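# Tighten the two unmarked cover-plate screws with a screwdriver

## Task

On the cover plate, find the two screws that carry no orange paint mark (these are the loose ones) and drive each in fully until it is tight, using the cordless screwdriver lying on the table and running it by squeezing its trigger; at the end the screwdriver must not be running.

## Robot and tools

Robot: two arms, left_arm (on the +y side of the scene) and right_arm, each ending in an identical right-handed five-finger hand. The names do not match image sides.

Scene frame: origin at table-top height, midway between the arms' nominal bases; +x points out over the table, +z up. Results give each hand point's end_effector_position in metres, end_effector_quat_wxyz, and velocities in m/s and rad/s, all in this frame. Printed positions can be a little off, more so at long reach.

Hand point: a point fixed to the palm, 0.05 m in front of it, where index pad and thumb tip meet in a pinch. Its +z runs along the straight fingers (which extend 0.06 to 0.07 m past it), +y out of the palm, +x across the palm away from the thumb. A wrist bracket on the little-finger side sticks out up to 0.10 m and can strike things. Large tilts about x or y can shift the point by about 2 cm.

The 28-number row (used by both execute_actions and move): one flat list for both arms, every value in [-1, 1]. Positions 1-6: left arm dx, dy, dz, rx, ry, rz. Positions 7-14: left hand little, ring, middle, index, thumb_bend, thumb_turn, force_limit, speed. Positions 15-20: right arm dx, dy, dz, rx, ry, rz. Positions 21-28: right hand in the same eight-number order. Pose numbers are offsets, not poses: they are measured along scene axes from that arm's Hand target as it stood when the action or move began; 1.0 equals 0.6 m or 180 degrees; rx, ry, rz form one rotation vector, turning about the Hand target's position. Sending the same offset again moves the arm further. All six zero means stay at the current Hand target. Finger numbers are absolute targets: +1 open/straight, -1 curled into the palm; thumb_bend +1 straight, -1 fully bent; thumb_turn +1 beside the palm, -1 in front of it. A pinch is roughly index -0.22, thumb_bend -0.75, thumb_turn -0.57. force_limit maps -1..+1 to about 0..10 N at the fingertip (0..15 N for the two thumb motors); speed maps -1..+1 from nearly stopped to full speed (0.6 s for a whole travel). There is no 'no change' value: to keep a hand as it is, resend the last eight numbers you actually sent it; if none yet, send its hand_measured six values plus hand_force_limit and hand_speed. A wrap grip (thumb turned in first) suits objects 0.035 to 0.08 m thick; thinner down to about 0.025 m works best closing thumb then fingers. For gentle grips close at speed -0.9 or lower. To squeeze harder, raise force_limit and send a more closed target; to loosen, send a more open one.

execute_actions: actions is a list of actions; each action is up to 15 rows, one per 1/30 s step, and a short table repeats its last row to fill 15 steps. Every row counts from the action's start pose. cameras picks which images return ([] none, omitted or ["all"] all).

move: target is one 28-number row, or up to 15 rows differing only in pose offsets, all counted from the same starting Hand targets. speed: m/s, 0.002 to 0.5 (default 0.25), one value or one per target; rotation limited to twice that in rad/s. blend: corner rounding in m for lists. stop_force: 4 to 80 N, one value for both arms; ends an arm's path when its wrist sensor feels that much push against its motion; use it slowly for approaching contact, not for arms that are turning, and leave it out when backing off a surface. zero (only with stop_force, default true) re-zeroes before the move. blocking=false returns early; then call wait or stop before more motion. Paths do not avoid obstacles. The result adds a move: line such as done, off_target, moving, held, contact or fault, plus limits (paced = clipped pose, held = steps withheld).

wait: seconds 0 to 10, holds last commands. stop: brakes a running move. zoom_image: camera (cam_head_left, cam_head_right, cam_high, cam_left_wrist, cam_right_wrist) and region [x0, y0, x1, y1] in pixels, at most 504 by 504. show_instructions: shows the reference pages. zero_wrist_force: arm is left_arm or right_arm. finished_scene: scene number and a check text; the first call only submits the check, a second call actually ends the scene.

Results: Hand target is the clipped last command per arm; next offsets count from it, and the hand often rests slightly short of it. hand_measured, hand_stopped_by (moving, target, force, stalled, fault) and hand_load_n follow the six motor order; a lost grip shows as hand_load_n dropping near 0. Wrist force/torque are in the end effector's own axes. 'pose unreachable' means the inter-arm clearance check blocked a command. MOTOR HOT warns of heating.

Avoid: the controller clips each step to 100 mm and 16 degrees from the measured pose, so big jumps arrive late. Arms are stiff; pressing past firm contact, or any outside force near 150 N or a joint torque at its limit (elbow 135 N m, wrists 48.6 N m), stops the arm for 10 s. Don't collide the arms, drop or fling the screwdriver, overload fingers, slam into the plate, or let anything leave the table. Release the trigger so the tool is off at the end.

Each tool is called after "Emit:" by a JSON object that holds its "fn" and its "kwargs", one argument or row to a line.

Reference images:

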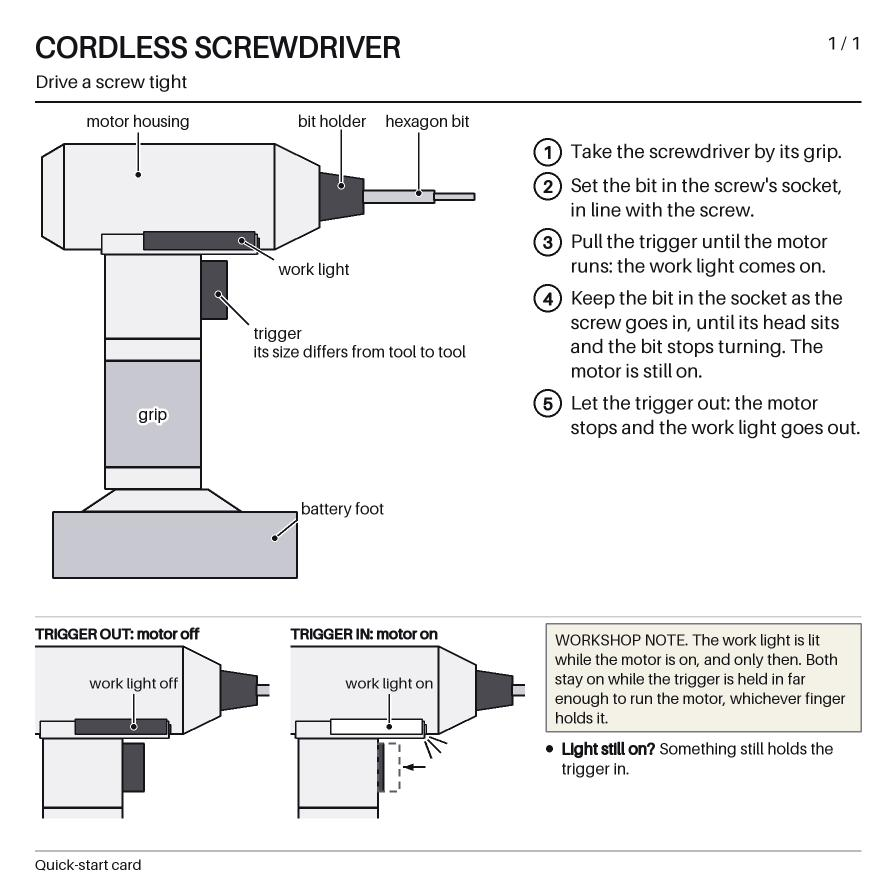

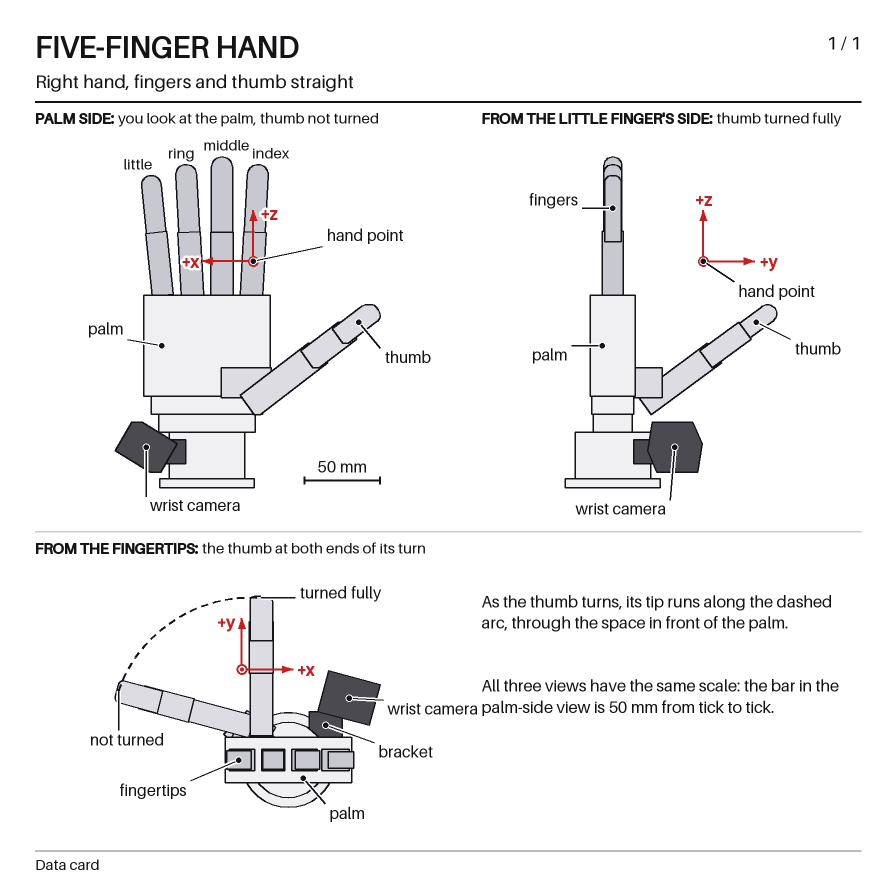

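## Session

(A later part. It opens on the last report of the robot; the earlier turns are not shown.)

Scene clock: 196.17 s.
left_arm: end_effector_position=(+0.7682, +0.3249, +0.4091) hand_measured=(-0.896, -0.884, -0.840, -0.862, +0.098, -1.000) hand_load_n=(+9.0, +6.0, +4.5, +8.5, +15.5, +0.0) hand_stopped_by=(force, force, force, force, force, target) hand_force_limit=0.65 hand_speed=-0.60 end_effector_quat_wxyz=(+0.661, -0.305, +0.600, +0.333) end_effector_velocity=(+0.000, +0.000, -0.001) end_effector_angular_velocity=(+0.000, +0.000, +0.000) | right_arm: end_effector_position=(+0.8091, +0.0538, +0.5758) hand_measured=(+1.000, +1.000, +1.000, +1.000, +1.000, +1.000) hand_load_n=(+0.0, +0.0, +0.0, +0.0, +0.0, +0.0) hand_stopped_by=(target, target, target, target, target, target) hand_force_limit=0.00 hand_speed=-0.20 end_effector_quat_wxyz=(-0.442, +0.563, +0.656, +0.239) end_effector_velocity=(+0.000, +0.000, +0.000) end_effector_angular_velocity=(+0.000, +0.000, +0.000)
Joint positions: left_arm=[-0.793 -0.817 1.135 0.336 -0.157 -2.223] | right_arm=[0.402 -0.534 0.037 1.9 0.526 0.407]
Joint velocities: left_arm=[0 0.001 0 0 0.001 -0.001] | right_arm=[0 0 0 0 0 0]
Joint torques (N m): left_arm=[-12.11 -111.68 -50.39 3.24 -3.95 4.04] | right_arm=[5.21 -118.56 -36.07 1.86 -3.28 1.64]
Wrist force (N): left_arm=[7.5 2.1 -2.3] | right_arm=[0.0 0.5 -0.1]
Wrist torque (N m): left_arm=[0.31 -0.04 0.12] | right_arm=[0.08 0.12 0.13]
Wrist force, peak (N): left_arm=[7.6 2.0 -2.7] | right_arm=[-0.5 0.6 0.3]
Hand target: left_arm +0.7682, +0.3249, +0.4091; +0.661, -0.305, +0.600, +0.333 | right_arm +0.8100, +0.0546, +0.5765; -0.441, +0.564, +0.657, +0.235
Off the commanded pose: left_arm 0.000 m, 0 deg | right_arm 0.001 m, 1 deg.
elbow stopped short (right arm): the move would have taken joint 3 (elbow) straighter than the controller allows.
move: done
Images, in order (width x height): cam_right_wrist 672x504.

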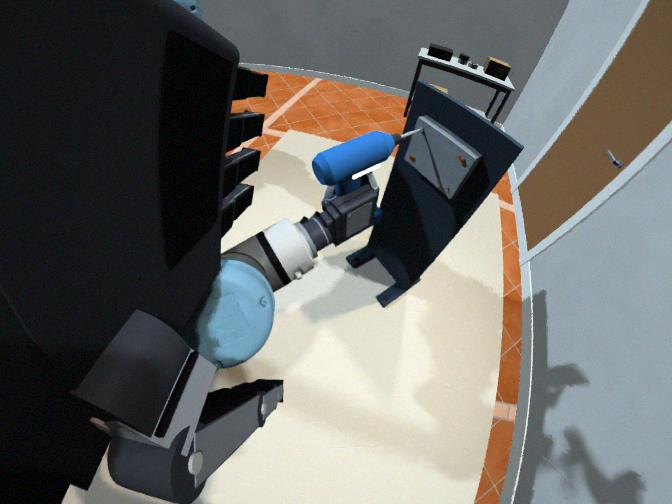

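Emit:
{"fn": "move", "kwargs": {
  "target": [
    [0,0,0.0011,0,0,0,-0.98,-0.98,-0.98,-0.9,-0.98,-1,0.65,-0.6,0,0,0,0,0,0,1,1,1,1,1,1,0,-0.2],
    [0.0068,0.0095,0.0011,0,0,0,-0.98,-0.98,-0.98,-0.9,-0.98,-1,0.65,-0.6,0,0,0,0,0,0,1,1,1,1,1,1,0,-0.2]
  ],
  "speed": 0.005,
  "stop_force": 5,
  "cameras": ["cam_right_wrist"]
}}

Emit:
{"fn": "zoom_image", "kwargs": {
  "camera": "cam_right_wrist",
  "region": [414, 124, 428, 138]
}}

Scene clock: 198.90 s.
left_arm: end_effector_position=(+0.7692, +0.3263, +0.4099) hand_measured=(-0.896, -0.884, -0.840, -0.862, +0.098, -1.000) hand_load_n=(+9.0, +6.0, +4.5, +8.0, +15.5, -0.5) hand_stopped_by=(force, force, force, force, force, target) hand_force_limit=0.65 hand_speed=-0.60 end_effector_quat_wxyz=(+0.661, -0.305, +0.600, +0.333) end_effector_velocity=(+0.000, +0.000, +0.000) end_effector_angular_velocity=(+0.001, +0.001, +0.000) | right_arm: end_effector_position=(+0.8091, +0.0538, +0.5759) hand_measured=(+1.000, +1.000, +1.000, +1.000, +1.000, +1.000) hand_load_n=(+0.0, +0.0, +0.0, +0.0, +0.0, +0.0) hand_stopped_by=(target, target, target, target, target, target) hand_force_limit=0.00 hand_speed=-0.20 end_effector_quat_wxyz=(-0.442, +0.563, +0.656, +0.239) end_effector_velocity=(+0.000, +0.000, +0.000) end_effector_angular_velocity=(-0.001, +0.001, +0.000)
Joint positions: left_arm=[-0.791 -0.815 1.133 0.345 -0.155 -2.23] | right_arm=[0.402 -0.534 0.037 1.9 0.526 0.407]
Joint velocities: left_arm=[0 0 0 0.001 0 0] | right_arm=[0 0 0 0.001 0 0]
Joint torques (N m): left_arm=[-9.29 -111.91 -29.86 0.62 -3.35 3.69] | right_arm=[-3.43 -125.23 -33.9 5.37 -3.29 -0.41]
Wrist force (N): left_arm=[6.7 1.2 -7.9] | right_arm=[-0.1 0.3 0.5]
Wrist torque (N m): left_arm=[0.43 -0.42 0.10] | right_arm=[0.02 0.12 0.12]
Wrist force, peak (N): left_arm=[5.9 0.8 -13.2] | right_arm=[-0.6 0.3 0.2]
Hand target: left_arm +0.7692, +0.3263, +0.4099; +0.661, -0.305, +0.600, +0.333 | right_arm +0.8100, +0.0546, +0.5765; -0.441, +0.564, +0.657, +0.235
Off the commanded pose: left_arm 0.005 m, 0 deg | right_arm 0.001 m, 1 deg.
elbow stopped short (right arm): the move would have taken joint 3 (elbow) straighter than the controller allows.
move: contact (left_arm)
Images, in order (width x height): cam_right_wrist 672x504.

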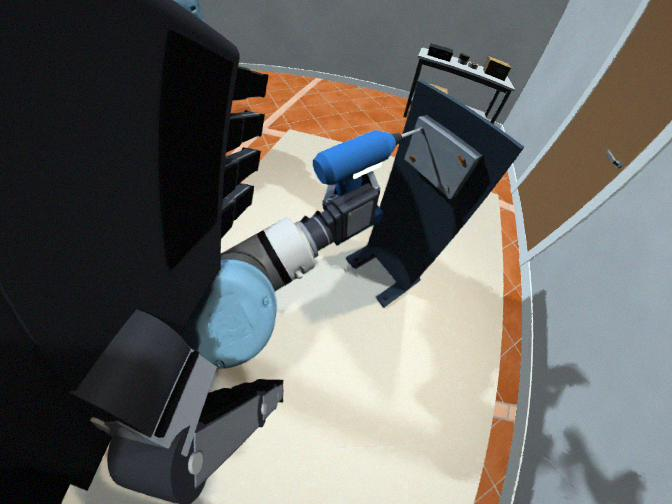

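Scaled by 36.000 from the camera's 672x504 image, which has a finer 960x720 frame.

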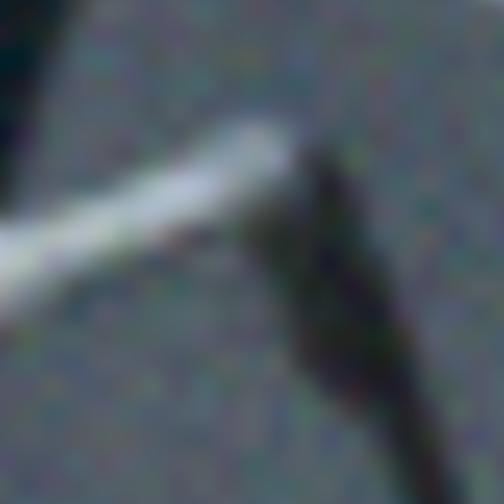

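Emit:
{"fn": "move", "kwargs": {
  "target": [
    [0.0002,0.00027,-0.0005,0,0,0,-0.98,-0.98,-0.98,-0.9,-0.98,-1,0.65,-0.6,0,0,0,0,0,0,1,1,1,1,1,1,0,-0.2],
    [0.00081,-0.00017,-0.0005,0,0,0,-0.98,-0.98,-0.98,-0.9,-0.98,-1,0.65,-0.6,0,0,0,0,0,0,1,1,1,1,1,1,0,-0.2],
    [0.00081,-0.00017,0.00025,0,0,0,-0.98,-0.98,-0.98,-0.9,-0.98,-1,0.65,-0.6,0,0,0,0,0,0,1,1,1,1,1,1,0,-0.2],
    [-0.00041,0.00071,0.00025,0,0,0,-0.98,-0.98,-0.98,-0.9,-0.98,-1,0.65,-0.6,0,0,0,0,0,0,1,1,1,1,1,1,0,-0.2],
    [-0.00041,0.00071,-0.00125,0,0,0,-0.98,-0.98,-0.98,-0.9,-0.98,-1,0.65,-0.6,0,0,0,0,0,0,1,1,1,1,1,1,0,-0.2]
  ],
  "speed": 0.003,
  "cameras": ["cam_right_wrist"]
}}

Emit:
{"fn": "zoom_image", "kwargs": {
  "camera": "cam_right_wrist",
  "region": [414, 124, 428, 138]
}}

Scene clock: 200.63 s.
left_arm: end_effector_position=(+0.7689, +0.3268, +0.4092) hand_measured=(-0.896, -0.884, -0.840, -0.862, +0.098, -1.000) hand_load_n=(+9.0, +6.0, +4.5, +8.0, +15.5, -1.0) hand_stopped_by=(force, force, force, force, force, target) hand_force_limit=0.65 hand_speed=-0.60 end_effector_quat_wxyz=(+0.661, -0.305, +0.600, +0.333) end_effector_velocity=(+0.000, +0.000, +0.000) end_effector_angular_velocity=(+0.000, +0.000, -0.001) | right_arm: end_effector_position=(+0.8091, +0.0538, +0.5759) hand_measured=(+1.000, +1.000, +1.000, +1.000, +1.000, +1.000) hand_load_n=(+0.0, +0.0, +0.0, +0.0, +0.0, +0.0) hand_stopped_by=(target, target, target, target, target, target) hand_force_limit=0.00 hand_speed=-0.20 end_effector_quat_wxyz=(-0.442, +0.563, +0.656, +0.239) end_effector_velocity=(+0.000, +0.000, -0.001) end_effector_angular_velocity=(+0.000, +0.001, +0.000)
Joint positions: left_arm=[-0.791 -0.816 1.134 0.344 -0.155 -2.231] | right_arm=[0.402 -0.534 0.037 1.9 0.526 0.407]
Joint velocities: left_arm=[0 0 0 0 0 0] | right_arm=[0 0.001 0 0 -0.001 0]
Joint torques (N m): left_arm=[2.47 -83.6 -33.42 1 -3.71 4.45] | right_arm=[-11.44 -122.6 -33.62 1.63 -3.26 1.58]
Wrist force (N): left_arm=[9.3 1.7 -16.8] | right_arm=[0.0 0.3 0.0]
Wrist torque (N m): left_arm=[0.64 -0.54 0.13] | right_arm=[0.06 0.12 0.12]
Wrist force, peak (N): left_arm=[9.7 -0.1 -20.4] | right_arm=[-0.4 0.5 0.4]
Hand target: left_arm +0.7689, +0.3267, +0.4091; +0.661, -0.305, +0.600, +0.333 | right_arm +0.8100, +0.0546, +0.5765; -0.441, +0.564, +0.657, +0.235
Off the commanded pose: left_arm 0.000 m, 0 deg | right_arm 0.001 m, 1 deg.
elbow stopped short (right arm): the move would have taken joint 3 (elbow) straighter than the controller allows.
move: done
Images, in order (width x height): cam_right_wrist 672x504.

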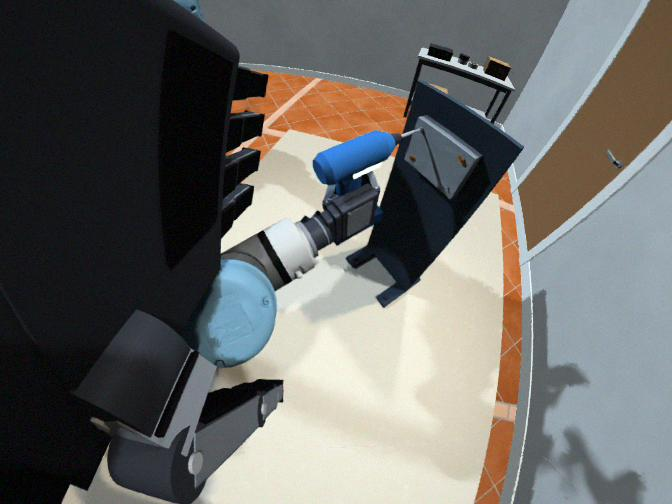

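Scaled by 36.000 from the camera's 672x504 image, which has a finer 960x720 frame.

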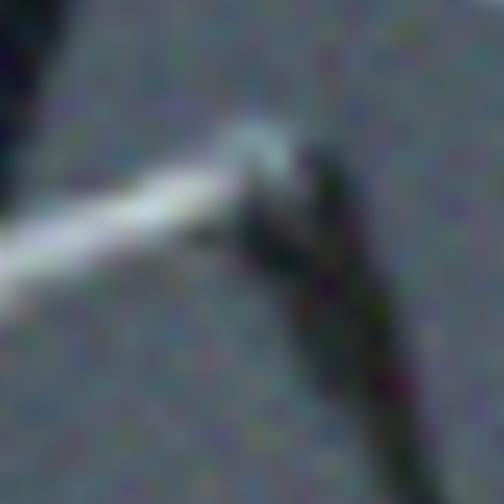

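Emit:
{"fn": "move", "kwargs": {
  "target": [
    [0.00183,-0.00131,0,0,0,0,-0.98,-0.98,-0.98,-0.9,-0.98,-1,0.65,-0.6,0,0,0,0,0,0,1,1,1,1,1,1,0,-0.2],
    [0.00183,-0.00131,0.00225,0,0,0,-0.98,-0.98,-0.98,-0.9,-0.98,-1,0.65,-0.6,0,0,0,0,0,0,1,1,1,1,1,1,0,-0.2]
  ],
  "speed": 0.003,
  "cameras": ["cam_right_wrist"]
}}

Emit:
{"fn": "zoom_image", "kwargs": {
  "camera": "cam_right_wrist",
  "region": [414, 124, 428, 138]
}}

Scene clock: 201.93 s.
left_arm: end_effector_position=(+0.7700, +0.3259, +0.4105) hand_measured=(-0.896, -0.884, -0.840, -0.862, +0.098, -1.000) hand_load_n=(+10.0, +6.5, +4.5, +8.0, +15.5, -1.0) hand_stopped_by=(force, force, force, force, force, target) hand_force_limit=0.65 hand_speed=-0.60 end_effector_quat_wxyz=(+0.661, -0.305, +0.600, +0.333) end_effector_velocity=(+0.000, +0.000, -0.001) end_effector_angular_velocity=(+0.000, -0.001, +0.000) | right_arm: end_effector_position=(+0.8091, +0.0538, +0.5759) hand_measured=(+1.000, +1.000, +1.000, +1.000, +1.000, +1.000) hand_load_n=(+0.0, +0.0, +0.0, +0.0, +0.0, +0.0) hand_stopped_by=(target, target, target, target, target, target) hand_force_limit=0.00 hand_speed=-0.20 end_effector_quat_wxyz=(-0.442, +0.563, +0.656, +0.239) end_effector_velocity=(+0.000, +0.000, +0.000) end_effector_angular_velocity=(+0.000, +0.000, +0.000)
Joint positions: left_arm=[-0.79 -0.814 1.129 0.348 -0.155 -2.231] | right_arm=[0.402 -0.534 0.037 1.9 0.526 0.407]
Joint velocities: left_arm=[0 0.001 0 -0.001 0 -0.001] | right_arm=[0 0 0 0 0 0]
Joint torques (N m): left_arm=[19.78 -113.21 -49.69 6.76 0.12 -3.33] | right_arm=[-10.84 -121.53 -32.75 3.02 -3.34 1.81]
Wrist force (N): left_arm=[6.6 -0.6 -17.3] | right_arm=[0.2 0.3 0.0]
Wrist torque (N m): left_arm=[0.88 -1.00 0.20] | right_arm=[0.05 0.09 0.13]
Wrist force, peak (N): left_arm=[9.9 0.9 -16.4] | right_arm=[-0.4 0.3 0.6]
Hand target: left_arm +0.7700, +0.3259, +0.4105; +0.661, -0.305, +0.600, +0.333 | right_arm +0.8100, +0.0546, +0.5765; -0.441, +0.564, +0.657, +0.235
Off the commanded pose: left_arm 0.000 m, 0 deg | right_arm 0.001 m, 1 deg.
elbow stopped short (right arm): the move would have taken joint 3 (elbow) straighter than the controller allows.
move: done
Images, in order (width x height): cam_right_wrist 672x504.

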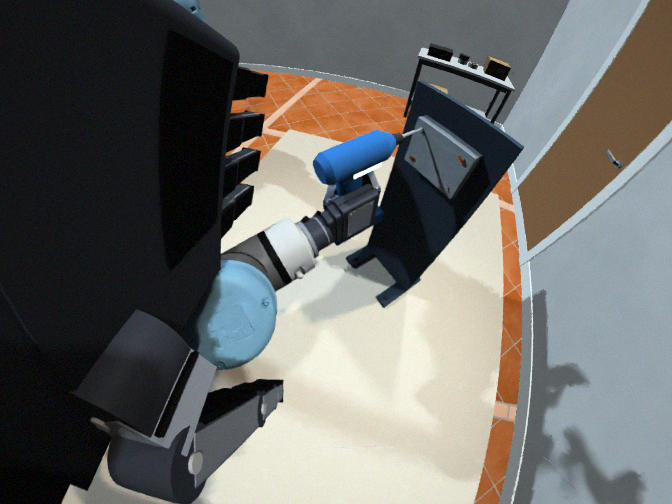

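Scaled by 36.000 from the camera's 672x504 image, which has a finer 960x720 frame.

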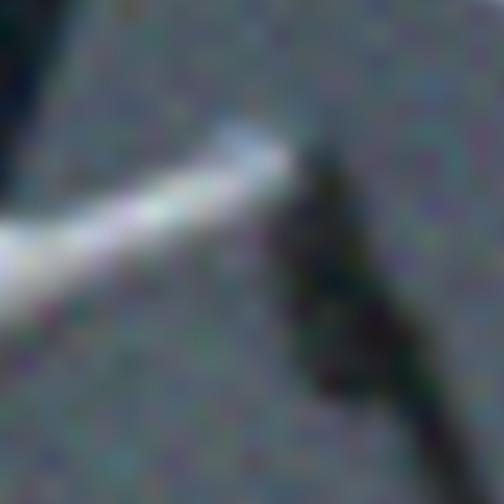

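Emit:
{"fn": "move", "kwargs": {
  "target": [
    [-0.00054,0.00039,-0.001,0,0,0,-0.98,-0.98,-0.98,-0.9,-0.98,-1,0.65,-0.6,0,0,0,0,0,0,1,1,1,1,1,1,0,-0.2],
    [-0.00244,0.00174,-0.001,0,0,0,-0.98,-0.98,-0.98,-0.9,-0.98,-1,0.65,-0.6,0,0,0,0,0,0,1,1,1,1,1,1,0,-0.2],
    [-0.00244,0.00174,-0.00142,0,0,0,-0.98,-0.98,-0.98,-0.9,-0.98,-1,0.65,-0.6,0,0,0,0,0,0,1,1,1,1,1,1,0,-0.2],
    [-0.00054,0.00039,-0.00142,0,0,0,-0.98,-0.98,-0.98,-0.9,-0.98,-1,0.65,-0.6,0,0,0,0,0,0,1,1,1,1,1,1,0,-0.2],
    [-0.00054,0.00039,-0.00184,0,0,0,-0.98,-0.98,-0.98,-0.9,-0.98,-1,0.65,-0.6,0,0,0,0,0,0,1,1,1,1,1,1,0,-0.2],
    [-0.00244,0.00174,-0.00184,0,0,0,-0.98,-0.98,-0.98,-0.9,-0.98,-1,0.65,-0.6,0,0,0,0,0,0,1,1,1,1,1,1,0,-0.2]
  ],
  "speed": 0.004,
  "cameras": []
}}

Emit:
{"fn": "move", "kwargs": {
  "target": [
    [0.0001,0.00014,-0.00042,0,0,0,-0.98,-0.98,-0.98,-0.9,-0.98,-1,0.65,-0.6,0,0,0,0,0,0,1,1,1,1,1,1,0,-0.2],
    [0.002,-0.00121,-0.00042,0,0,0,-0.98,-0.98,-0.98,-0.9,-0.98,-1,0.65,-0.6,0,0,0,0,0,0,1,1,1,1,1,1,0,-0.2],
    [0.002,-0.00121,-0.00084,0,0,0,-0.98,-0.98,-0.98,-0.9,-0.98,-1,0.65,-0.6,0,0,0,0,0,0,1,1,1,1,1,1,0,-0.2],
    [0.0001,0.00014,-0.00084,0,0,0,-0.98,-0.98,-0.98,-0.9,-0.98,-1,0.65,-0.6,0,0,0,0,0,0,1,1,1,1,1,1,0,-0.2],
    [0.0001,0.00014,-0.00125,0,0,0,-0.98,-0.98,-0.98,-0.9,-0.98,-1,0.65,-0.6,0,0,0,0,0,0,1,1,1,1,1,1,0,-0.2],
    [0.002,-0.00121,-0.00125,0,0,0,-0.98,-0.98,-0.98,-0.9,-0.98,-1,0.65,-0.6,0,0,0,0,0,0,1,1,1,1,1,1,0,-0.2]
  ],
  "speed": 0.004,
  "cameras": ["cam_right_wrist"]
}}

Emit:
{"fn": "zoom_image", "kwargs": {
  "camera": "cam_right_wrist",
  "region": [414, 124, 428, 138]
}}

Scene clock: 204.13 s.
left_arm: end_effector_position=(+0.7686, +0.3270, +0.4093) hand_measured=(-0.896, -0.884, -0.840, -0.862, +0.098, -1.000) hand_load_n=(+9.5, +6.0, +4.0, +8.0, +16.0, -1.0) hand_stopped_by=(force, force, force, force, force, target) hand_force_limit=0.65 hand_speed=-0.60 end_effector_quat_wxyz=(+0.661, -0.305, +0.600, +0.333) end_effector_velocity=(+0.000, -0.001, +0.001) end_effector_angular_velocity=(+0.002, +0.003, -0.001) | right_arm: end_effector_position=(+0.8091, +0.0538, +0.5759) hand_measured=(+1.000, +1.000, +1.000, +1.000, +1.000, +1.000) hand_load_n=(+0.0, +0.0, +0.0, +0.0, +0.0, +0.0) hand_stopped_by=(target, target, target, target, target, target) hand_force_limit=0.00 hand_speed=-0.20 end_effector_quat_wxyz=(-0.442, +0.563, +0.656, +0.239) end_effector_velocity=(+0.000, +0.000, +0.000) end_effector_angular_velocity=(+0.000, -0.001, +0.000)
Joint positions: left_arm=[-0.791 -0.817 1.136 0.343 -0.155 -2.23] | right_arm=[0.402 -0.534 0.037 1.9 0.526 0.407]
Joint velocities: left_arm=[-0.001 -0.001 0 0.001 0 0.003] | right_arm=[0 0 0 -0.001 0 0]
Joint torques (N m): left_arm=[-3.34 -111.53 -37.4 1.39 -3.76 3.68] | right_arm=[-11.09 -124.61 -30.42 1.62 -3.27 1.73]
Wrist force (N): left_arm=[9.5 0.3 -15.9] | right_arm=[-0.1 0.2 0.0]
Wrist torque (N m): left_arm=[0.71 -0.54 0.21] | right_arm=[0.04 0.12 0.11]
Wrist force, peak (N): left_arm=[9.6 -0.4 -19.1] | right_arm=[0.0 0.6 0.4]
Hand target: left_arm +0.7686, +0.3270, +0.4094; +0.661, -0.305, +0.600, +0.333 | right_arm +0.8100, +0.0546, +0.5765; -0.441, +0.564, +0.657, +0.235
Off the commanded pose: left_arm 0.000 m, 0 deg | right_arm 0.001 m, 1 deg.
elbow stopped short (right arm): the move would have taken joint 3 (elbow) straighter than the controller allows.
move: done
No camera images: "cameras" was empty.

Scene clock: 205.63 s.
left_arm: end_effector_position=(+0.7697, +0.3262, +0.4087) hand_measured=(-0.896, -0.884, -0.840, -0.862, +0.098, -1.000) hand_load_n=(+9.5, +6.0, +4.0, +8.0, +15.5, -1.0) hand_stopped_by=(force, force, force, force, force, target) hand_force_limit=0.65 hand_speed=-0.60 end_effector_quat_wxyz=(+0.661, -0.305, +0.600, +0.333) end_effector_velocity=(+0.000, +0.000, +0.000) end_effector_angular_velocity=(+0.000, -0.001, +0.001) | right_arm: end_effector_position=(+0.8091, +0.0538, +0.5759) hand_measured=(+1.000, +1.000, +1.000, +1.000, +1.000, +1.000) hand_load_n=(+0.0, +0.0, +0.0, +0.0, +0.0, +0.0) hand_stopped_by=(target, target, target, target, target, target) hand_force_limit=0.00 hand_speed=-0.20 end_effector_quat_wxyz=(-0.442, +0.563, +0.656, +0.239) end_effector_velocity=(+0.000, +0.000, +0.000) end_effector_angular_velocity=(+0.000, -0.001, +0.000)
Joint positions: left_arm=[-0.79 -0.814 1.132 0.345 -0.155 -2.232] | right_arm=[0.402 -0.534 0.037 1.9 0.526 0.407]
Joint velocities: left_arm=[0 0 0 0 -0.001 -0.001] | right_arm=[0 0 0 0 0 0]
Joint torques (N m): left_arm=[15.64 -79.65 -44.3 6.46 -0.46 -3.64] | right_arm=[-11.63 -124.63 -29.57 1.76 -3.42 1.65]
Wrist force (N): left_arm=[4.7 1.0 -13.3] | right_arm=[0.2 -0.2 0.0]
Wrist torque (N m): left_arm=[0.56 -0.92 0.03] | right_arm=[-0.02 0.08 0.12]
Wrist force, peak (N): left_arm=[13.2 0.4 -16.9] | right_arm=[0.0 0.7 0.3]
Hand target: left_arm +0.7698, +0.3263, +0.4086; +0.661, -0.305, +0.600, +0.333 | right_arm +0.8100, +0.0546, +0.5765; -0.441, +0.564, +0.657, +0.235
Off the commanded pose: left_arm 0.000 m, 0 deg | right_arm 0.001 m, 1 deg.
elbow stopped short (right arm): the move would have taken joint 3 (elbow) straighter than the controller allows.
move: done
Images, in order (width x height): cam_right_wrist 672x504.

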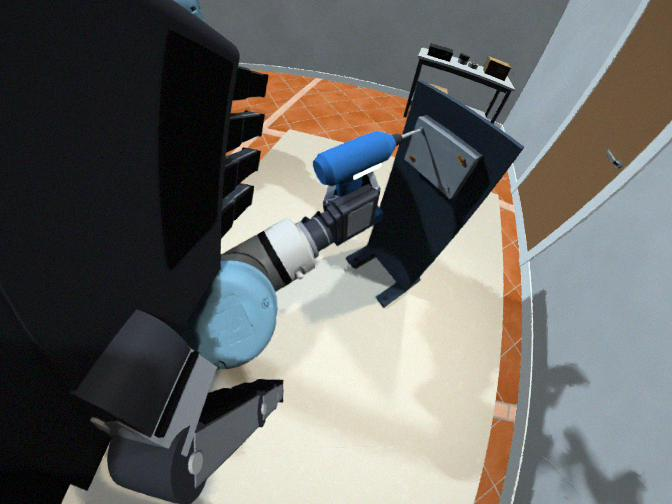

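Scaled by 36.000 from the camera's 672x504 image, which has a finer 960x720 frame.

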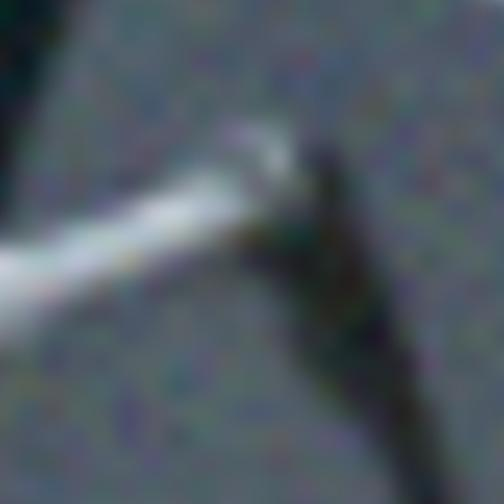

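Emit:
{"fn": "zoom_image", "kwargs": {
  "camera": "cam_right_wrist",
  "region": [396, 118, 428, 150]
}}

Scaled by 15.750 from the camera's 672x504 image, which has a finer 960x720 frame.

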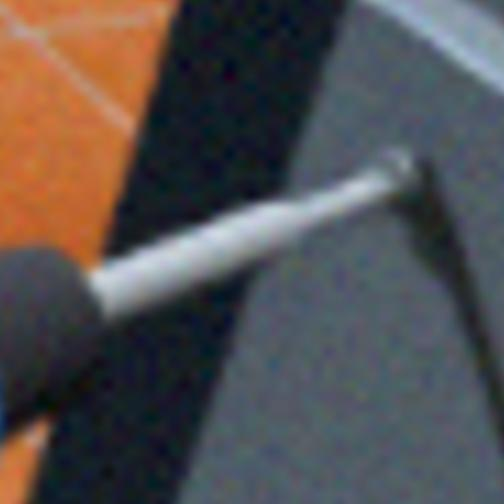

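Emit:
{"fn": "move", "kwargs": {
  "target": [-0.0039,-0.0054,0.0003,0,0,0,-0.98,-0.98,-0.98,-0.9,-0.98,-1,0.65,-0.6,0,0,0,0,0,0,1,1,1,1,1,1,0,-0.2],
  "speed": 0.02,
  "cameras": ["cam_right_wrist"]
}}

Emit:
{"fn": "zoom_image", "kwargs": {
  "camera": "cam_right_wrist",
  "region": [412, 122, 430, 140]
}}

Emit:
{"fn": "zoom_image", "kwargs": {
  "camera": "cam_right_wrist",
  "region": [438, 180, 456, 198]
}}

Emit:
{"fn": "move", "kwargs": {
  "target": [0,0,0,0,0,0,-0.98,-0.98,-0.98,-0.9,-0.98,-1,0.65,-0.6,0.088,-0.1,-0.185,0.18,0,0,1,1,1,1,1,1,0,-0.2],
  "speed": 0.2,
  "cameras": ["cam_right_wrist"]
}}

Emit:
{"fn": "zoom_image", "kwargs": {
  "camera": "cam_right_wrist",
  "region": [372, 154, 390, 172]
}}

Emit:
{"fn": "zoom_image", "kwargs": {
  "camera": "cam_right_wrist",
  "region": [397, 199, 415, 217]
}}

Scene clock: 207.33 s.
left_arm: end_effector_position=(+0.7674, +0.3230, +0.4088) hand_measured=(-0.896, -0.884, -0.840, -0.862, +0.098, -1.000) hand_load_n=(+9.5, +6.0, +4.5, +8.0, +15.5, -0.5) hand_stopped_by=(force, force, force, force, force, target) hand_force_limit=0.65 hand_speed=-0.60 end_effector_quat_wxyz=(+0.661, -0.305, +0.600, +0.333) end_effector_velocity=(+0.000, +0.001, +0.000) end_effector_angular_velocity=(+0.000, +0.001, +0.001) | right_arm: end_effector_position=(+0.8091, +0.0538, +0.5759) hand_measured=(+1.000, +1.000, +1.000, +1.000, +1.000, +1.000) hand_load_n=(+0.0, +0.0, +0.0, +0.0, +0.0, +0.0) hand_stopped_by=(target, target, target, target, target, target) hand_force_limit=0.00 hand_speed=-0.20 end_effector_quat_wxyz=(-0.442, +0.563, +0.656, +0.239) end_effector_velocity=(+0.000, +0.000, +0.000) end_effector_angular_velocity=(-0.001, +0.002, +0.000)
Joint positions: left_arm=[-0.795 -0.818 1.136 0.327 -0.158 -2.214] | right_arm=[0.402 -0.534 0.037 1.9 0.526 0.407]
Joint velocities: left_arm=[0.001 0 0 0 0 0.001] | right_arm=[0 0 0 0.001 0 0]
Joint torques (N m): left_arm=[-3.95 -108.89 -32.94 1.7 -3.13 3.02] | right_arm=[-9.09 -116.16 -29.16 2.01 -3.36 1.46]
Wrist force (N): left_arm=[7.6 1.4 -2.0] | right_arm=[-0.1 0.3 0.4]
Wrist torque (N m): left_arm=[0.17 -0.08 0.11] | right_arm=[0.02 0.11 0.12]
Wrist force, peak (N): left_arm=[4.6 1.1 -15.0] | right_arm=[-0.1 0.5 0.6]
Hand target: left_arm +0.7674, +0.3230, +0.4088; +0.661, -0.305, +0.600, +0.333 | right_arm +0.8100, +0.0546, +0.5765; -0.441, +0.564, +0.657, +0.235
Off the commanded pose: left_arm 0.000 m, 0 deg | right_arm 0.001 m, 1 deg.
elbow stopped short (right arm): the move would have taken joint 3 (elbow) straighter than the controller allows.
move: done
Images, in order (width x height): cam_right_wrist 672x504.

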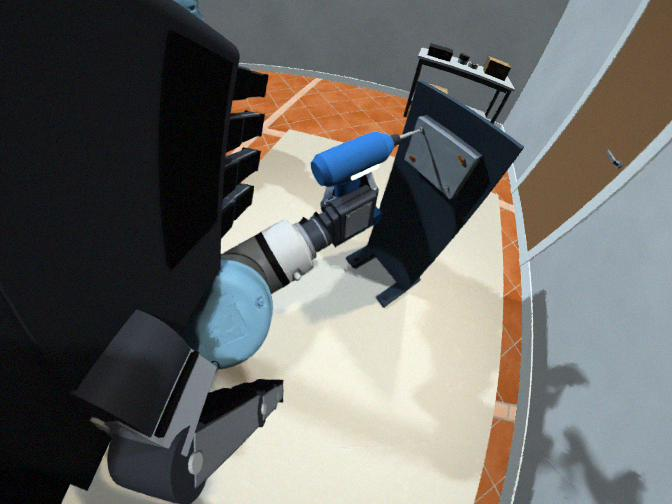

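Scaled by 28.000 from the camera's 672x504 image, which has a finer 960x720 frame.

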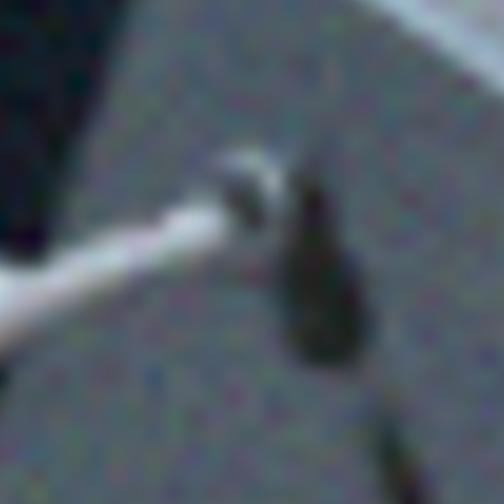

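Scaled by 28.000 from the camera's 672x504 image, which has a finer 960x720 frame.

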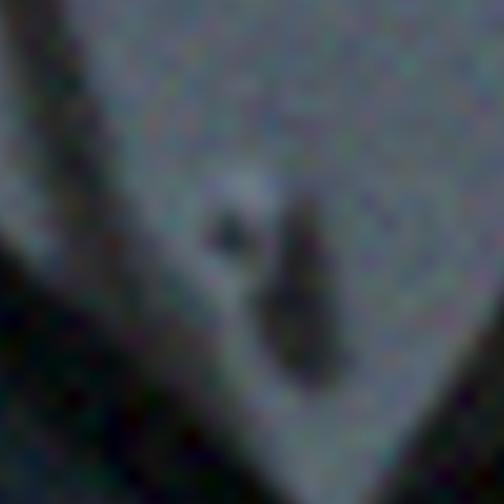

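Scene clock: 209.30 s.
left_arm: end_effector_position=(+0.7674, +0.3230, +0.4088) hand_measured=(-0.896, -0.884, -0.840, -0.862, +0.098, -1.000) hand_load_n=(+9.0, +6.0, +4.5, +8.0, +15.5, -0.5) hand_stopped_by=(force, force, force, force, force, target) hand_force_limit=0.65 hand_speed=-0.60 end_effector_quat_wxyz=(+0.661, -0.305, +0.600, +0.333) end_effector_velocity=(+0.000, -0.001, +0.000) end_effector_angular_velocity=(-0.001, -0.001, -0.001) | right_arm: end_effector_position=(+0.8626, -0.0056, +0.4655) hand_measured=(+1.000, +1.000, +1.000, +1.000, +1.000, +1.000) hand_load_n=(+0.0, +0.0, +0.0, +0.0, +0.0, +0.0) hand_stopped_by=(target, target, target, target, target, target) hand_force_limit=0.00 hand_speed=-0.20 end_effector_quat_wxyz=(+0.581, -0.418, -0.566, -0.409) end_effector_velocity=(-0.001, +0.000, +0.001) end_effector_angular_velocity=(+0.001, -0.001, +0.000)
Joint positions: left_arm=[-0.795 -0.818 1.136 0.328 -0.158 -2.214] | right_arm=[0.259 -0.756 0.904 1.242 -0.01 0.204]
Joint velocities: left_arm=[-0.001 0 0 -0.001 0 0] | right_arm=[0 -0.002 0 -0.002 -0.001 0.002]
Joint torques (N m): left_arm=[8.22 -103.26 -50.35 7.29 -1.41 -2.32] | right_arm=[13.5 -104.51 -31.58 0.92 -3.58 1.2]
Wrist force (N): left_arm=[7.4 1.2 -2.5] | right_arm=[-0.2 -0.1 -0.8]
Wrist torque (N m): left_arm=[0.19 -0.03 0.10] | right_arm=[0.01 0.27 0.11]
Wrist force, peak (N): left_arm=[7.6 1.5 -2.7] | right_arm=[-1.7 0.3 -1.5]
Hand target: left_arm +0.7674, +0.3230, +0.4088; +0.661, -0.305, +0.600, +0.333 | right_arm +0.8625, -0.0054, +0.4654; +0.581, -0.418, -0.565, -0.409
Off the commanded pose: left_arm 0.000 m, 0 deg | right_arm 0.000 m, 0 deg.
move: done
Images, in order (width x height): cam_right_wrist 672x504.

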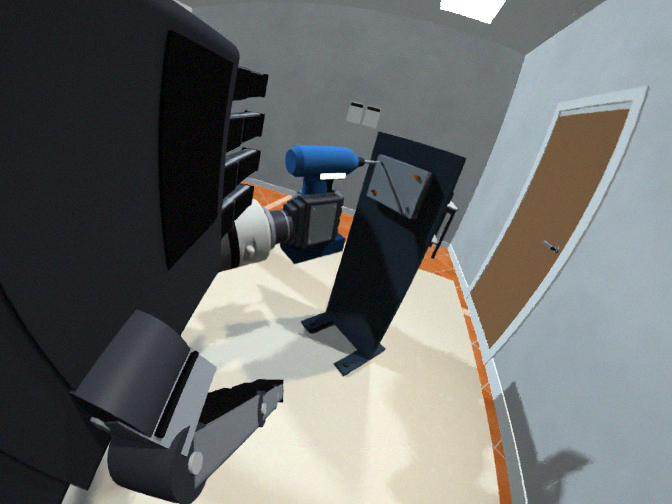

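Scaled by 28.000 from the camera's 672x504 image, which has a finer 960x720 frame.

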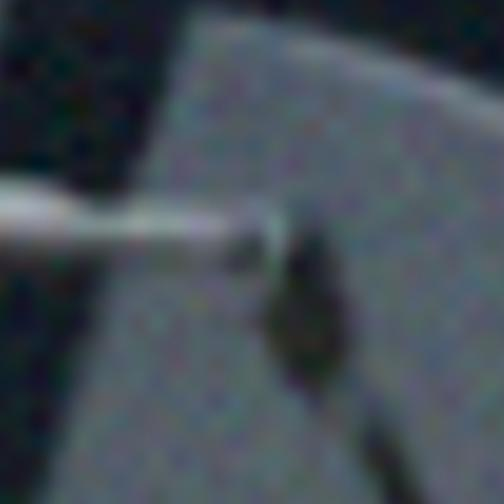

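Scaled by 28.000 from the camera's 672x504 image, which has a finer 960x720 frame.

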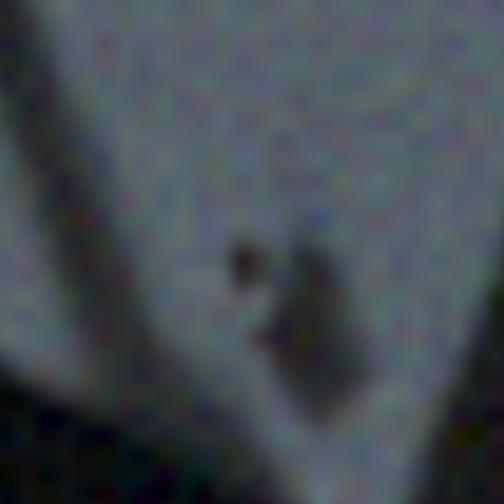

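Emit:
{"fn": "move", "kwargs": {
  "target": [
    [-0.0145,-0.0204,0,0,0,0,-0.98,-0.98,-0.98,-0.9,-0.98,-1,0.65,-0.6,0,0,0,0,0,0,1,1,1,1,1,1,0,-0.2],
    [0.1085,-0.1082,-0.1005,0,0,0,-0.98,-0.98,-0.98,-0.9,-0.98,-1,0.65,-0.6,0,0,0,0,0,0,1,1,1,1,1,1,0,-0.2],
    [0.123,-0.0878,-0.1005,0,0,0,-0.98,-0.98,-0.98,-0.9,-0.98,-1,0.65,-0.6,0,0,0,0,0,0,1,1,1,1,1,1,0,-0.2]
  ],
  "speed": [0.05,0.08,0.03],
  "cameras": ["cam_right_wrist"]
}}

Emit:
{"fn": "zoom_image", "kwargs": {
  "camera": "cam_right_wrist",
  "region": [397, 199, 415, 217]
}}

Emit:
{"fn": "zoom_image", "kwargs": {
  "camera": "cam_right_wrist",
  "region": [372, 154, 390, 172]
}}

Scene clock: 211.73 s.
left_arm: end_effector_position=(+0.8001, +0.2811, +0.3745) hand_measured=(-0.896, -0.884, -0.840, -0.862, +0.098, -1.000) hand_load_n=(+8.5, +5.5, +4.5, +8.0, +15.5, +0.5) hand_stopped_by=(force, force, force, force, force, target) hand_force_limit=0.65 hand_speed=-0.60 end_effector_quat_wxyz=(+0.660, -0.305, +0.600, +0.333) end_effector_velocity=(+0.000, +0.000, +0.001) end_effector_angular_velocity=(+0.000, +0.000, +0.000) | right_arm: end_effector_position=(+0.8625, -0.0055, +0.4654) hand_measured=(+1.000, +1.000, +1.000, +1.000, +1.000, +1.000) hand_load_n=(+0.0, +0.0, +0.0, +0.0, +0.0, +0.0) hand_stopped_by=(target, target, target, target, target, target) hand_force_limit=0.00 hand_speed=-0.20 end_effector_quat_wxyz=(+0.581, -0.418, -0.566, -0.409) end_effector_velocity=(-0.001, +0.000, +0.002) end_effector_angular_velocity=(+0.000, +0.000, +0.000)
Joint positions: left_arm=[-0.803 -0.715 1.009 0.318 -0.165 -2.179] | right_arm=[0.26 -0.753 0.907 1.273 -0.01 0.168]
Joint velocities: left_arm=[0 -0.001 0.001 0 0 0] | right_arm=[0 -0.002 0 0 0 0.001]
Joint torques (N m): left_arm=[3.23 -120.58 -31.17 1.06 -4.22 -1.07] | right_arm=[14.85 -102.47 -32.5 2.67 -3.64 0.7]
Wrist force (N): left_arm=[7.3 1.2 -2.5] | right_arm=[-0.2 0.0 -0.5]
Wrist torque (N m): left_arm=[0.18 -0.01 0.08] | right_arm=[0.00 0.28 0.11]
Wrist force, peak (N): left_arm=[12.5 -2.0 -3.6] | right_arm=[-0.7 0.1 -0.8]
Hand target: left_arm +0.8000, +0.2811, +0.3745; +0.660, -0.305, +0.600, +0.333 | right_arm +0.8625, -0.0054, +0.4654; +0.581, -0.418, -0.565, -0.409
Off the commanded pose: left_arm 0.050 m, 0 deg | right_arm 0.000 m, 0 deg.
move: held (left_arm; a check stopped the path); path passed 1 of 3 targets; limits=held
pose unreachable (left arm): on one or more control steps of this call, first in action 0 (counted from 0), this arm could not follow its commanded pose, so it was not sent that pose on those steps. It may still have moved: this result reports where it is.
cause: moving toward the commanded pose would bring a part of the arm too close to another arm (a part of this arm just beyond joint 4 (wrist 1) and a part of the right arm just beyond its joint 6 (wrist 3), along the way the arms are being sent, or toward where that arm still pushes).
Images, in order (width x height): cam_right_wrist 672x504.

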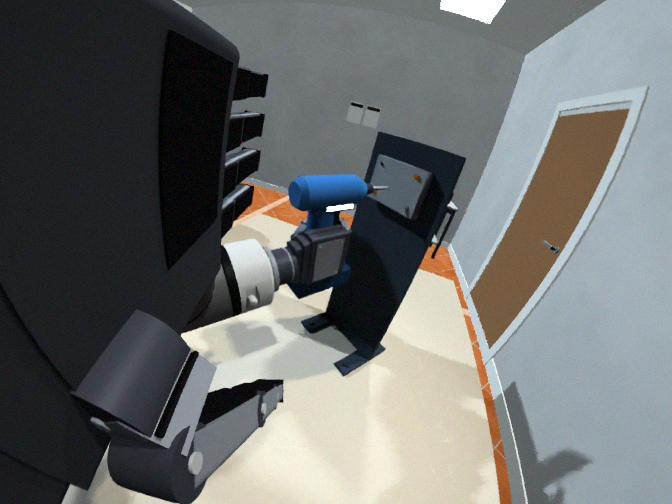

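Scaled by 28.000 from the camera's 672x504 image, which has a finer 960x720 frame.

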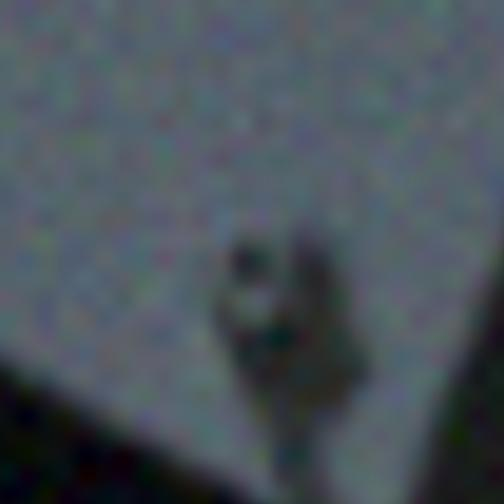

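Scaled by 28.000 from the camera's 672x504 image, which has a finer 960x720 frame.

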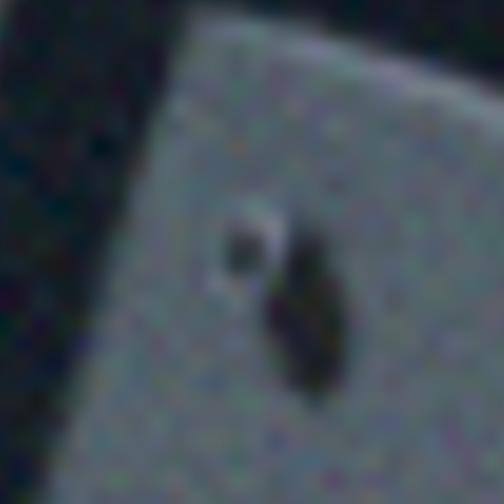

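Emit:
{"fn": "move", "kwargs": {
  "target": [
    [0,0,0,0,0,0,-0.98,-0.98,-0.98,-0.9,-0.98,-1,0.65,-0.6,0,-0.05,0.185,-0.09,0,0,1,1,1,1,1,1,0,-0.2],
    [0,0,0,0,0,0,-0.98,-0.98,-0.98,-0.9,-0.98,-1,0.65,-0.6,-0.088,0.1,0.185,-0.18,0,0,1,1,1,1,1,1,0,-0.2]
  ],
  "speed": 0.2,
  "cameras": ["cam_right_wrist"]
}}

Emit:
{"fn": "zoom_image", "kwargs": {
  "camera": "cam_right_wrist",
  "region": [412, 122, 430, 140]
}}

Emit:
{"fn": "zoom_image", "kwargs": {
  "camera": "cam_right_wrist",
  "region": [438, 180, 456, 198]
}}

Scene clock: 214.17 s.
left_arm: end_effector_position=(+0.8000, +0.2811, +0.3745) hand_measured=(-0.896, -0.884, -0.840, -0.862, +0.098, -1.000) hand_load_n=(+8.5, +5.5, +4.5, +8.0, +15.0, +0.5) hand_stopped_by=(force, force, force, force, force, target) hand_force_limit=0.65 hand_speed=-0.60 end_effector_quat_wxyz=(+0.660, -0.305, +0.600, +0.333) end_effector_velocity=(+0.000, +0.000, +0.001) end_effector_angular_velocity=(+0.001, +0.001, +0.000) | right_arm: end_effector_position=(+0.8091, +0.0538, +0.5759) hand_measured=(+1.000, +1.000, +1.000, +1.000, +1.000, +1.000) hand_load_n=(+0.0, +0.0, +0.0, +0.0, +0.0, +0.0) hand_stopped_by=(target, target, target, target, target, target) hand_force_limit=0.00 hand_speed=-0.20 end_effector_quat_wxyz=(-0.442, +0.563, +0.656, +0.239) end_effector_velocity=(+0.001, +0.000, +0.000) end_effector_angular_velocity=(+0.001, -0.002, +0.000)
Joint positions: left_arm=[-0.803 -0.715 1.009 0.318 -0.165 -2.179] | right_arm=[0.402 -0.534 0.037 1.9 0.526 0.407]
Joint velocities: left_arm=[0 0 0 0.001 0 0.001] | right_arm=[0 0.002 -0.003 -0.001 0 0]
Joint torques (N m): left_arm=[-11.53 -116.6 -33.05 -0.07 -3.98 2.86] | right_arm=[4.38 -105.82 -40.11 5.94 -0.18 1.71]
Wrist force (N): left_arm=[7.0 1.0 -2.1] | right_arm=[0.0 0.6 0.0]
Wrist torque (N m): left_arm=[0.13 0.01 0.07] | right_arm=[0.09 0.10 0.14]
Wrist force, peak (N): left_arm=[7.6 1.3 -2.5] | right_arm=[-2.9 0.2 -0.4]
Hand target: left_arm +0.8000, +0.2811, +0.3745; +0.660, -0.305, +0.600, +0.333 | right_arm +0.8100, +0.0546, +0.5765; -0.441, +0.564, +0.657, +0.235
Off the commanded pose: left_arm 0.000 m, 0 deg | right_arm 0.001 m, 0 deg.
elbow stopped short (right arm): the move would have taken joint 3 (elbow) straighter than the controller allows.
move: done; a check withheld steps on the way to target 1, so it may have been missed; limits=held
pose unreachable (left arm): on one or more control steps of this call, first in action 0 (counted from 0), this arm could not follow its commanded pose, so it was not sent that pose on those steps. It may still have moved: this result reports where it is.
cause: moving toward the commanded pose would bring a part of the arm too close to another arm (a part of this arm just beyond joint 4 (wrist 1) and a part of the right arm just beyond its joint 6 (wrist 3)).
Images, in order (width x height): cam_right_wrist 672x504.

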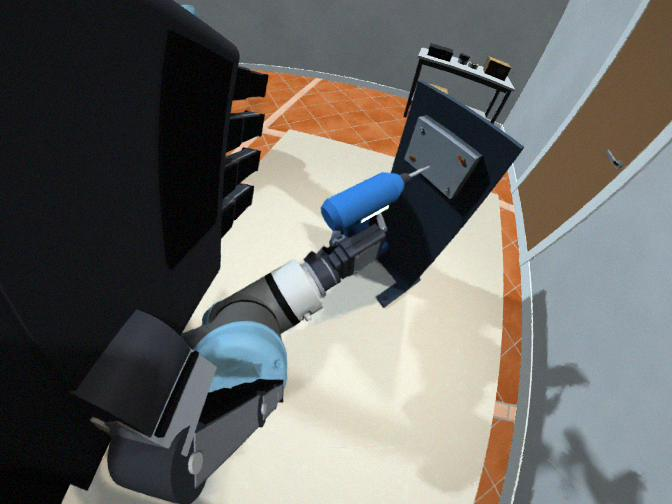

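Scaled by 28.000 from the camera's 672x504 image, which has a finer 960x720 frame.

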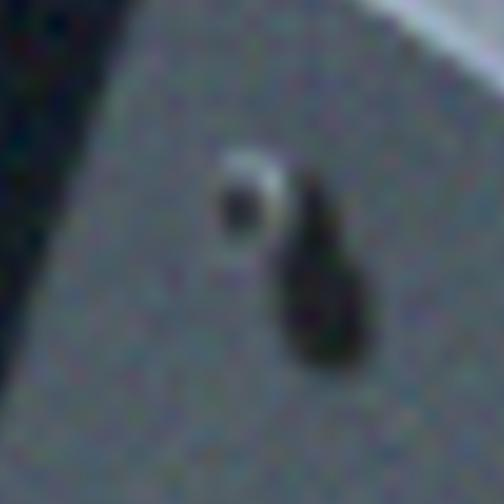

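Scaled by 28.000 from the camera's 672x504 image, which has a finer 960x720 frame.

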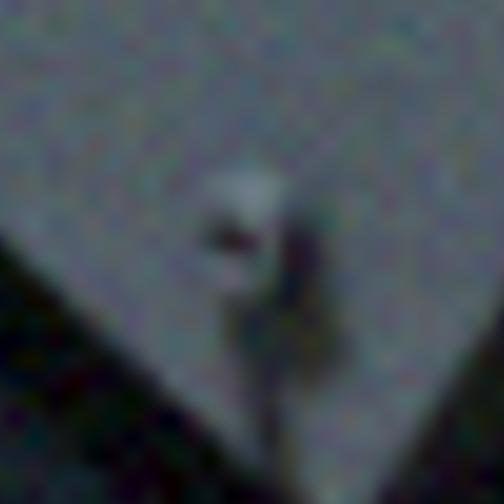

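Emit:
{"fn": "move", "kwargs": {
  "target": [
    [-0.0553,0.0715,0.0547,0,0,0,-0.98,-0.98,-0.98,-0.9,-0.98,-1,0.65,-0.6,0,0,0,0,0,0,1,1,1,1,1,1,0,-0.2]
  ],
  "speed": 0.06,
  "cameras": ["cam_right_wrist"]
}}

Emit:
{"fn": "zoom_image", "kwargs": {
  "camera": "cam_right_wrist",
  "region": [412, 122, 430, 140]
}}

Scene clock: 215.93 s.
left_arm: end_effector_position=(+0.7670, +0.3242, +0.4075) hand_measured=(-0.896, -0.884, -0.840, -0.862, +0.098, -1.000) hand_load_n=(+8.5, +5.5, +4.5, +8.0, +15.5, +0.0) hand_stopped_by=(force, force, force, force, force, target) hand_force_limit=0.65 hand_speed=-0.60 end_effector_quat_wxyz=(+0.660, -0.305, +0.600, +0.333) end_effector_velocity=(+0.001, +0.000, +0.000) end_effector_angular_velocity=(+0.000, +0.000, +0.002) | right_arm: end_effector_position=(+0.8091, +0.0538, +0.5758) hand_measured=(+1.000, +1.000, +1.000, +1.000, +1.000, +1.000) hand_load_n=(+0.0, +0.0, +0.0, +0.0, +0.0, +0.0) hand_stopped_by=(target, target, target, target, target, target) hand_force_limit=0.00 hand_speed=-0.20 end_effector_quat_wxyz=(-0.442, +0.563, +0.656, +0.239) end_effector_velocity=(+0.001, +0.000, -0.002) end_effector_angular_velocity=(-0.001, +0.002, +0.000)
Joint positions: left_arm=[-0.794 -0.819 1.14 0.323 -0.158 -2.212] | right_arm=[0.402 -0.534 0.037 1.9 0.526 0.407]
Joint velocities: left_arm=[0.001 0.003 -0.004 0 -0.001 0.002] | right_arm=[0 0.002 0 0 0 0]
Joint torques (N m): left_arm=[-11.05 -76.43 -50.84 4.72 -1.56 2.83] | right_arm=[10.43 -124.76 -38.56 2.05 -3.39 1.31]
Wrist force (N): left_arm=[7.3 1.0 -2.2] | right_arm=[0.2 0.1 0.3]
Wrist torque (N m): left_arm=[0.14 -0.02 0.08] | right_arm=[0.01 0.08 0.12]
Wrist force, peak (N): left_arm=[7.7 0.0 -3.2] | right_arm=[0.5 0.7 0.1]
Hand target: left_arm +0.7670, +0.3240, +0.4075; +0.660, -0.305, +0.600, +0.333 | right_arm +0.8100, +0.0546, +0.5765; -0.441, +0.564, +0.657, +0.235
Off the commanded pose: left_arm 0.000 m, 0 deg | right_arm 0.001 m, 0 deg.
elbow stopped short (right arm): the move would have taken joint 3 (elbow) straighter than the controller allows.
move: done
Images, in order (width x height): cam_right_wrist 672x504.

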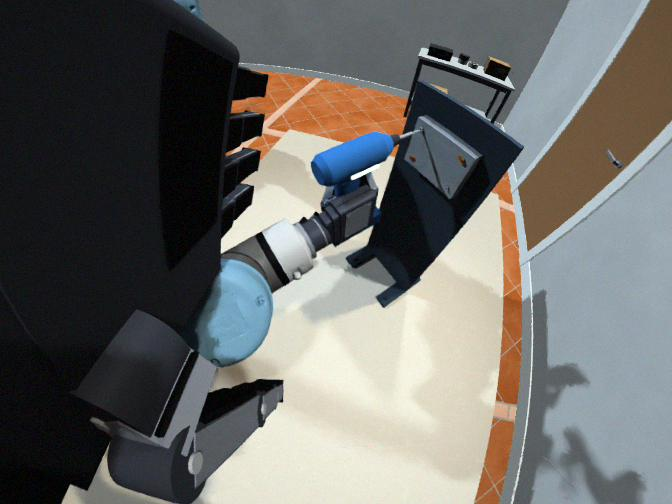

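Scaled by 28.000 from the camera's 672x504 image, which has a finer 960x720 frame.

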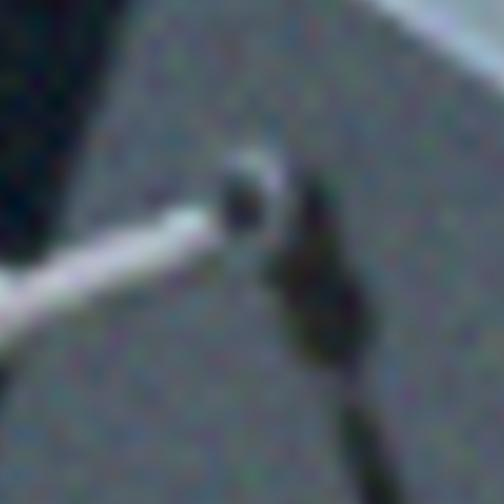

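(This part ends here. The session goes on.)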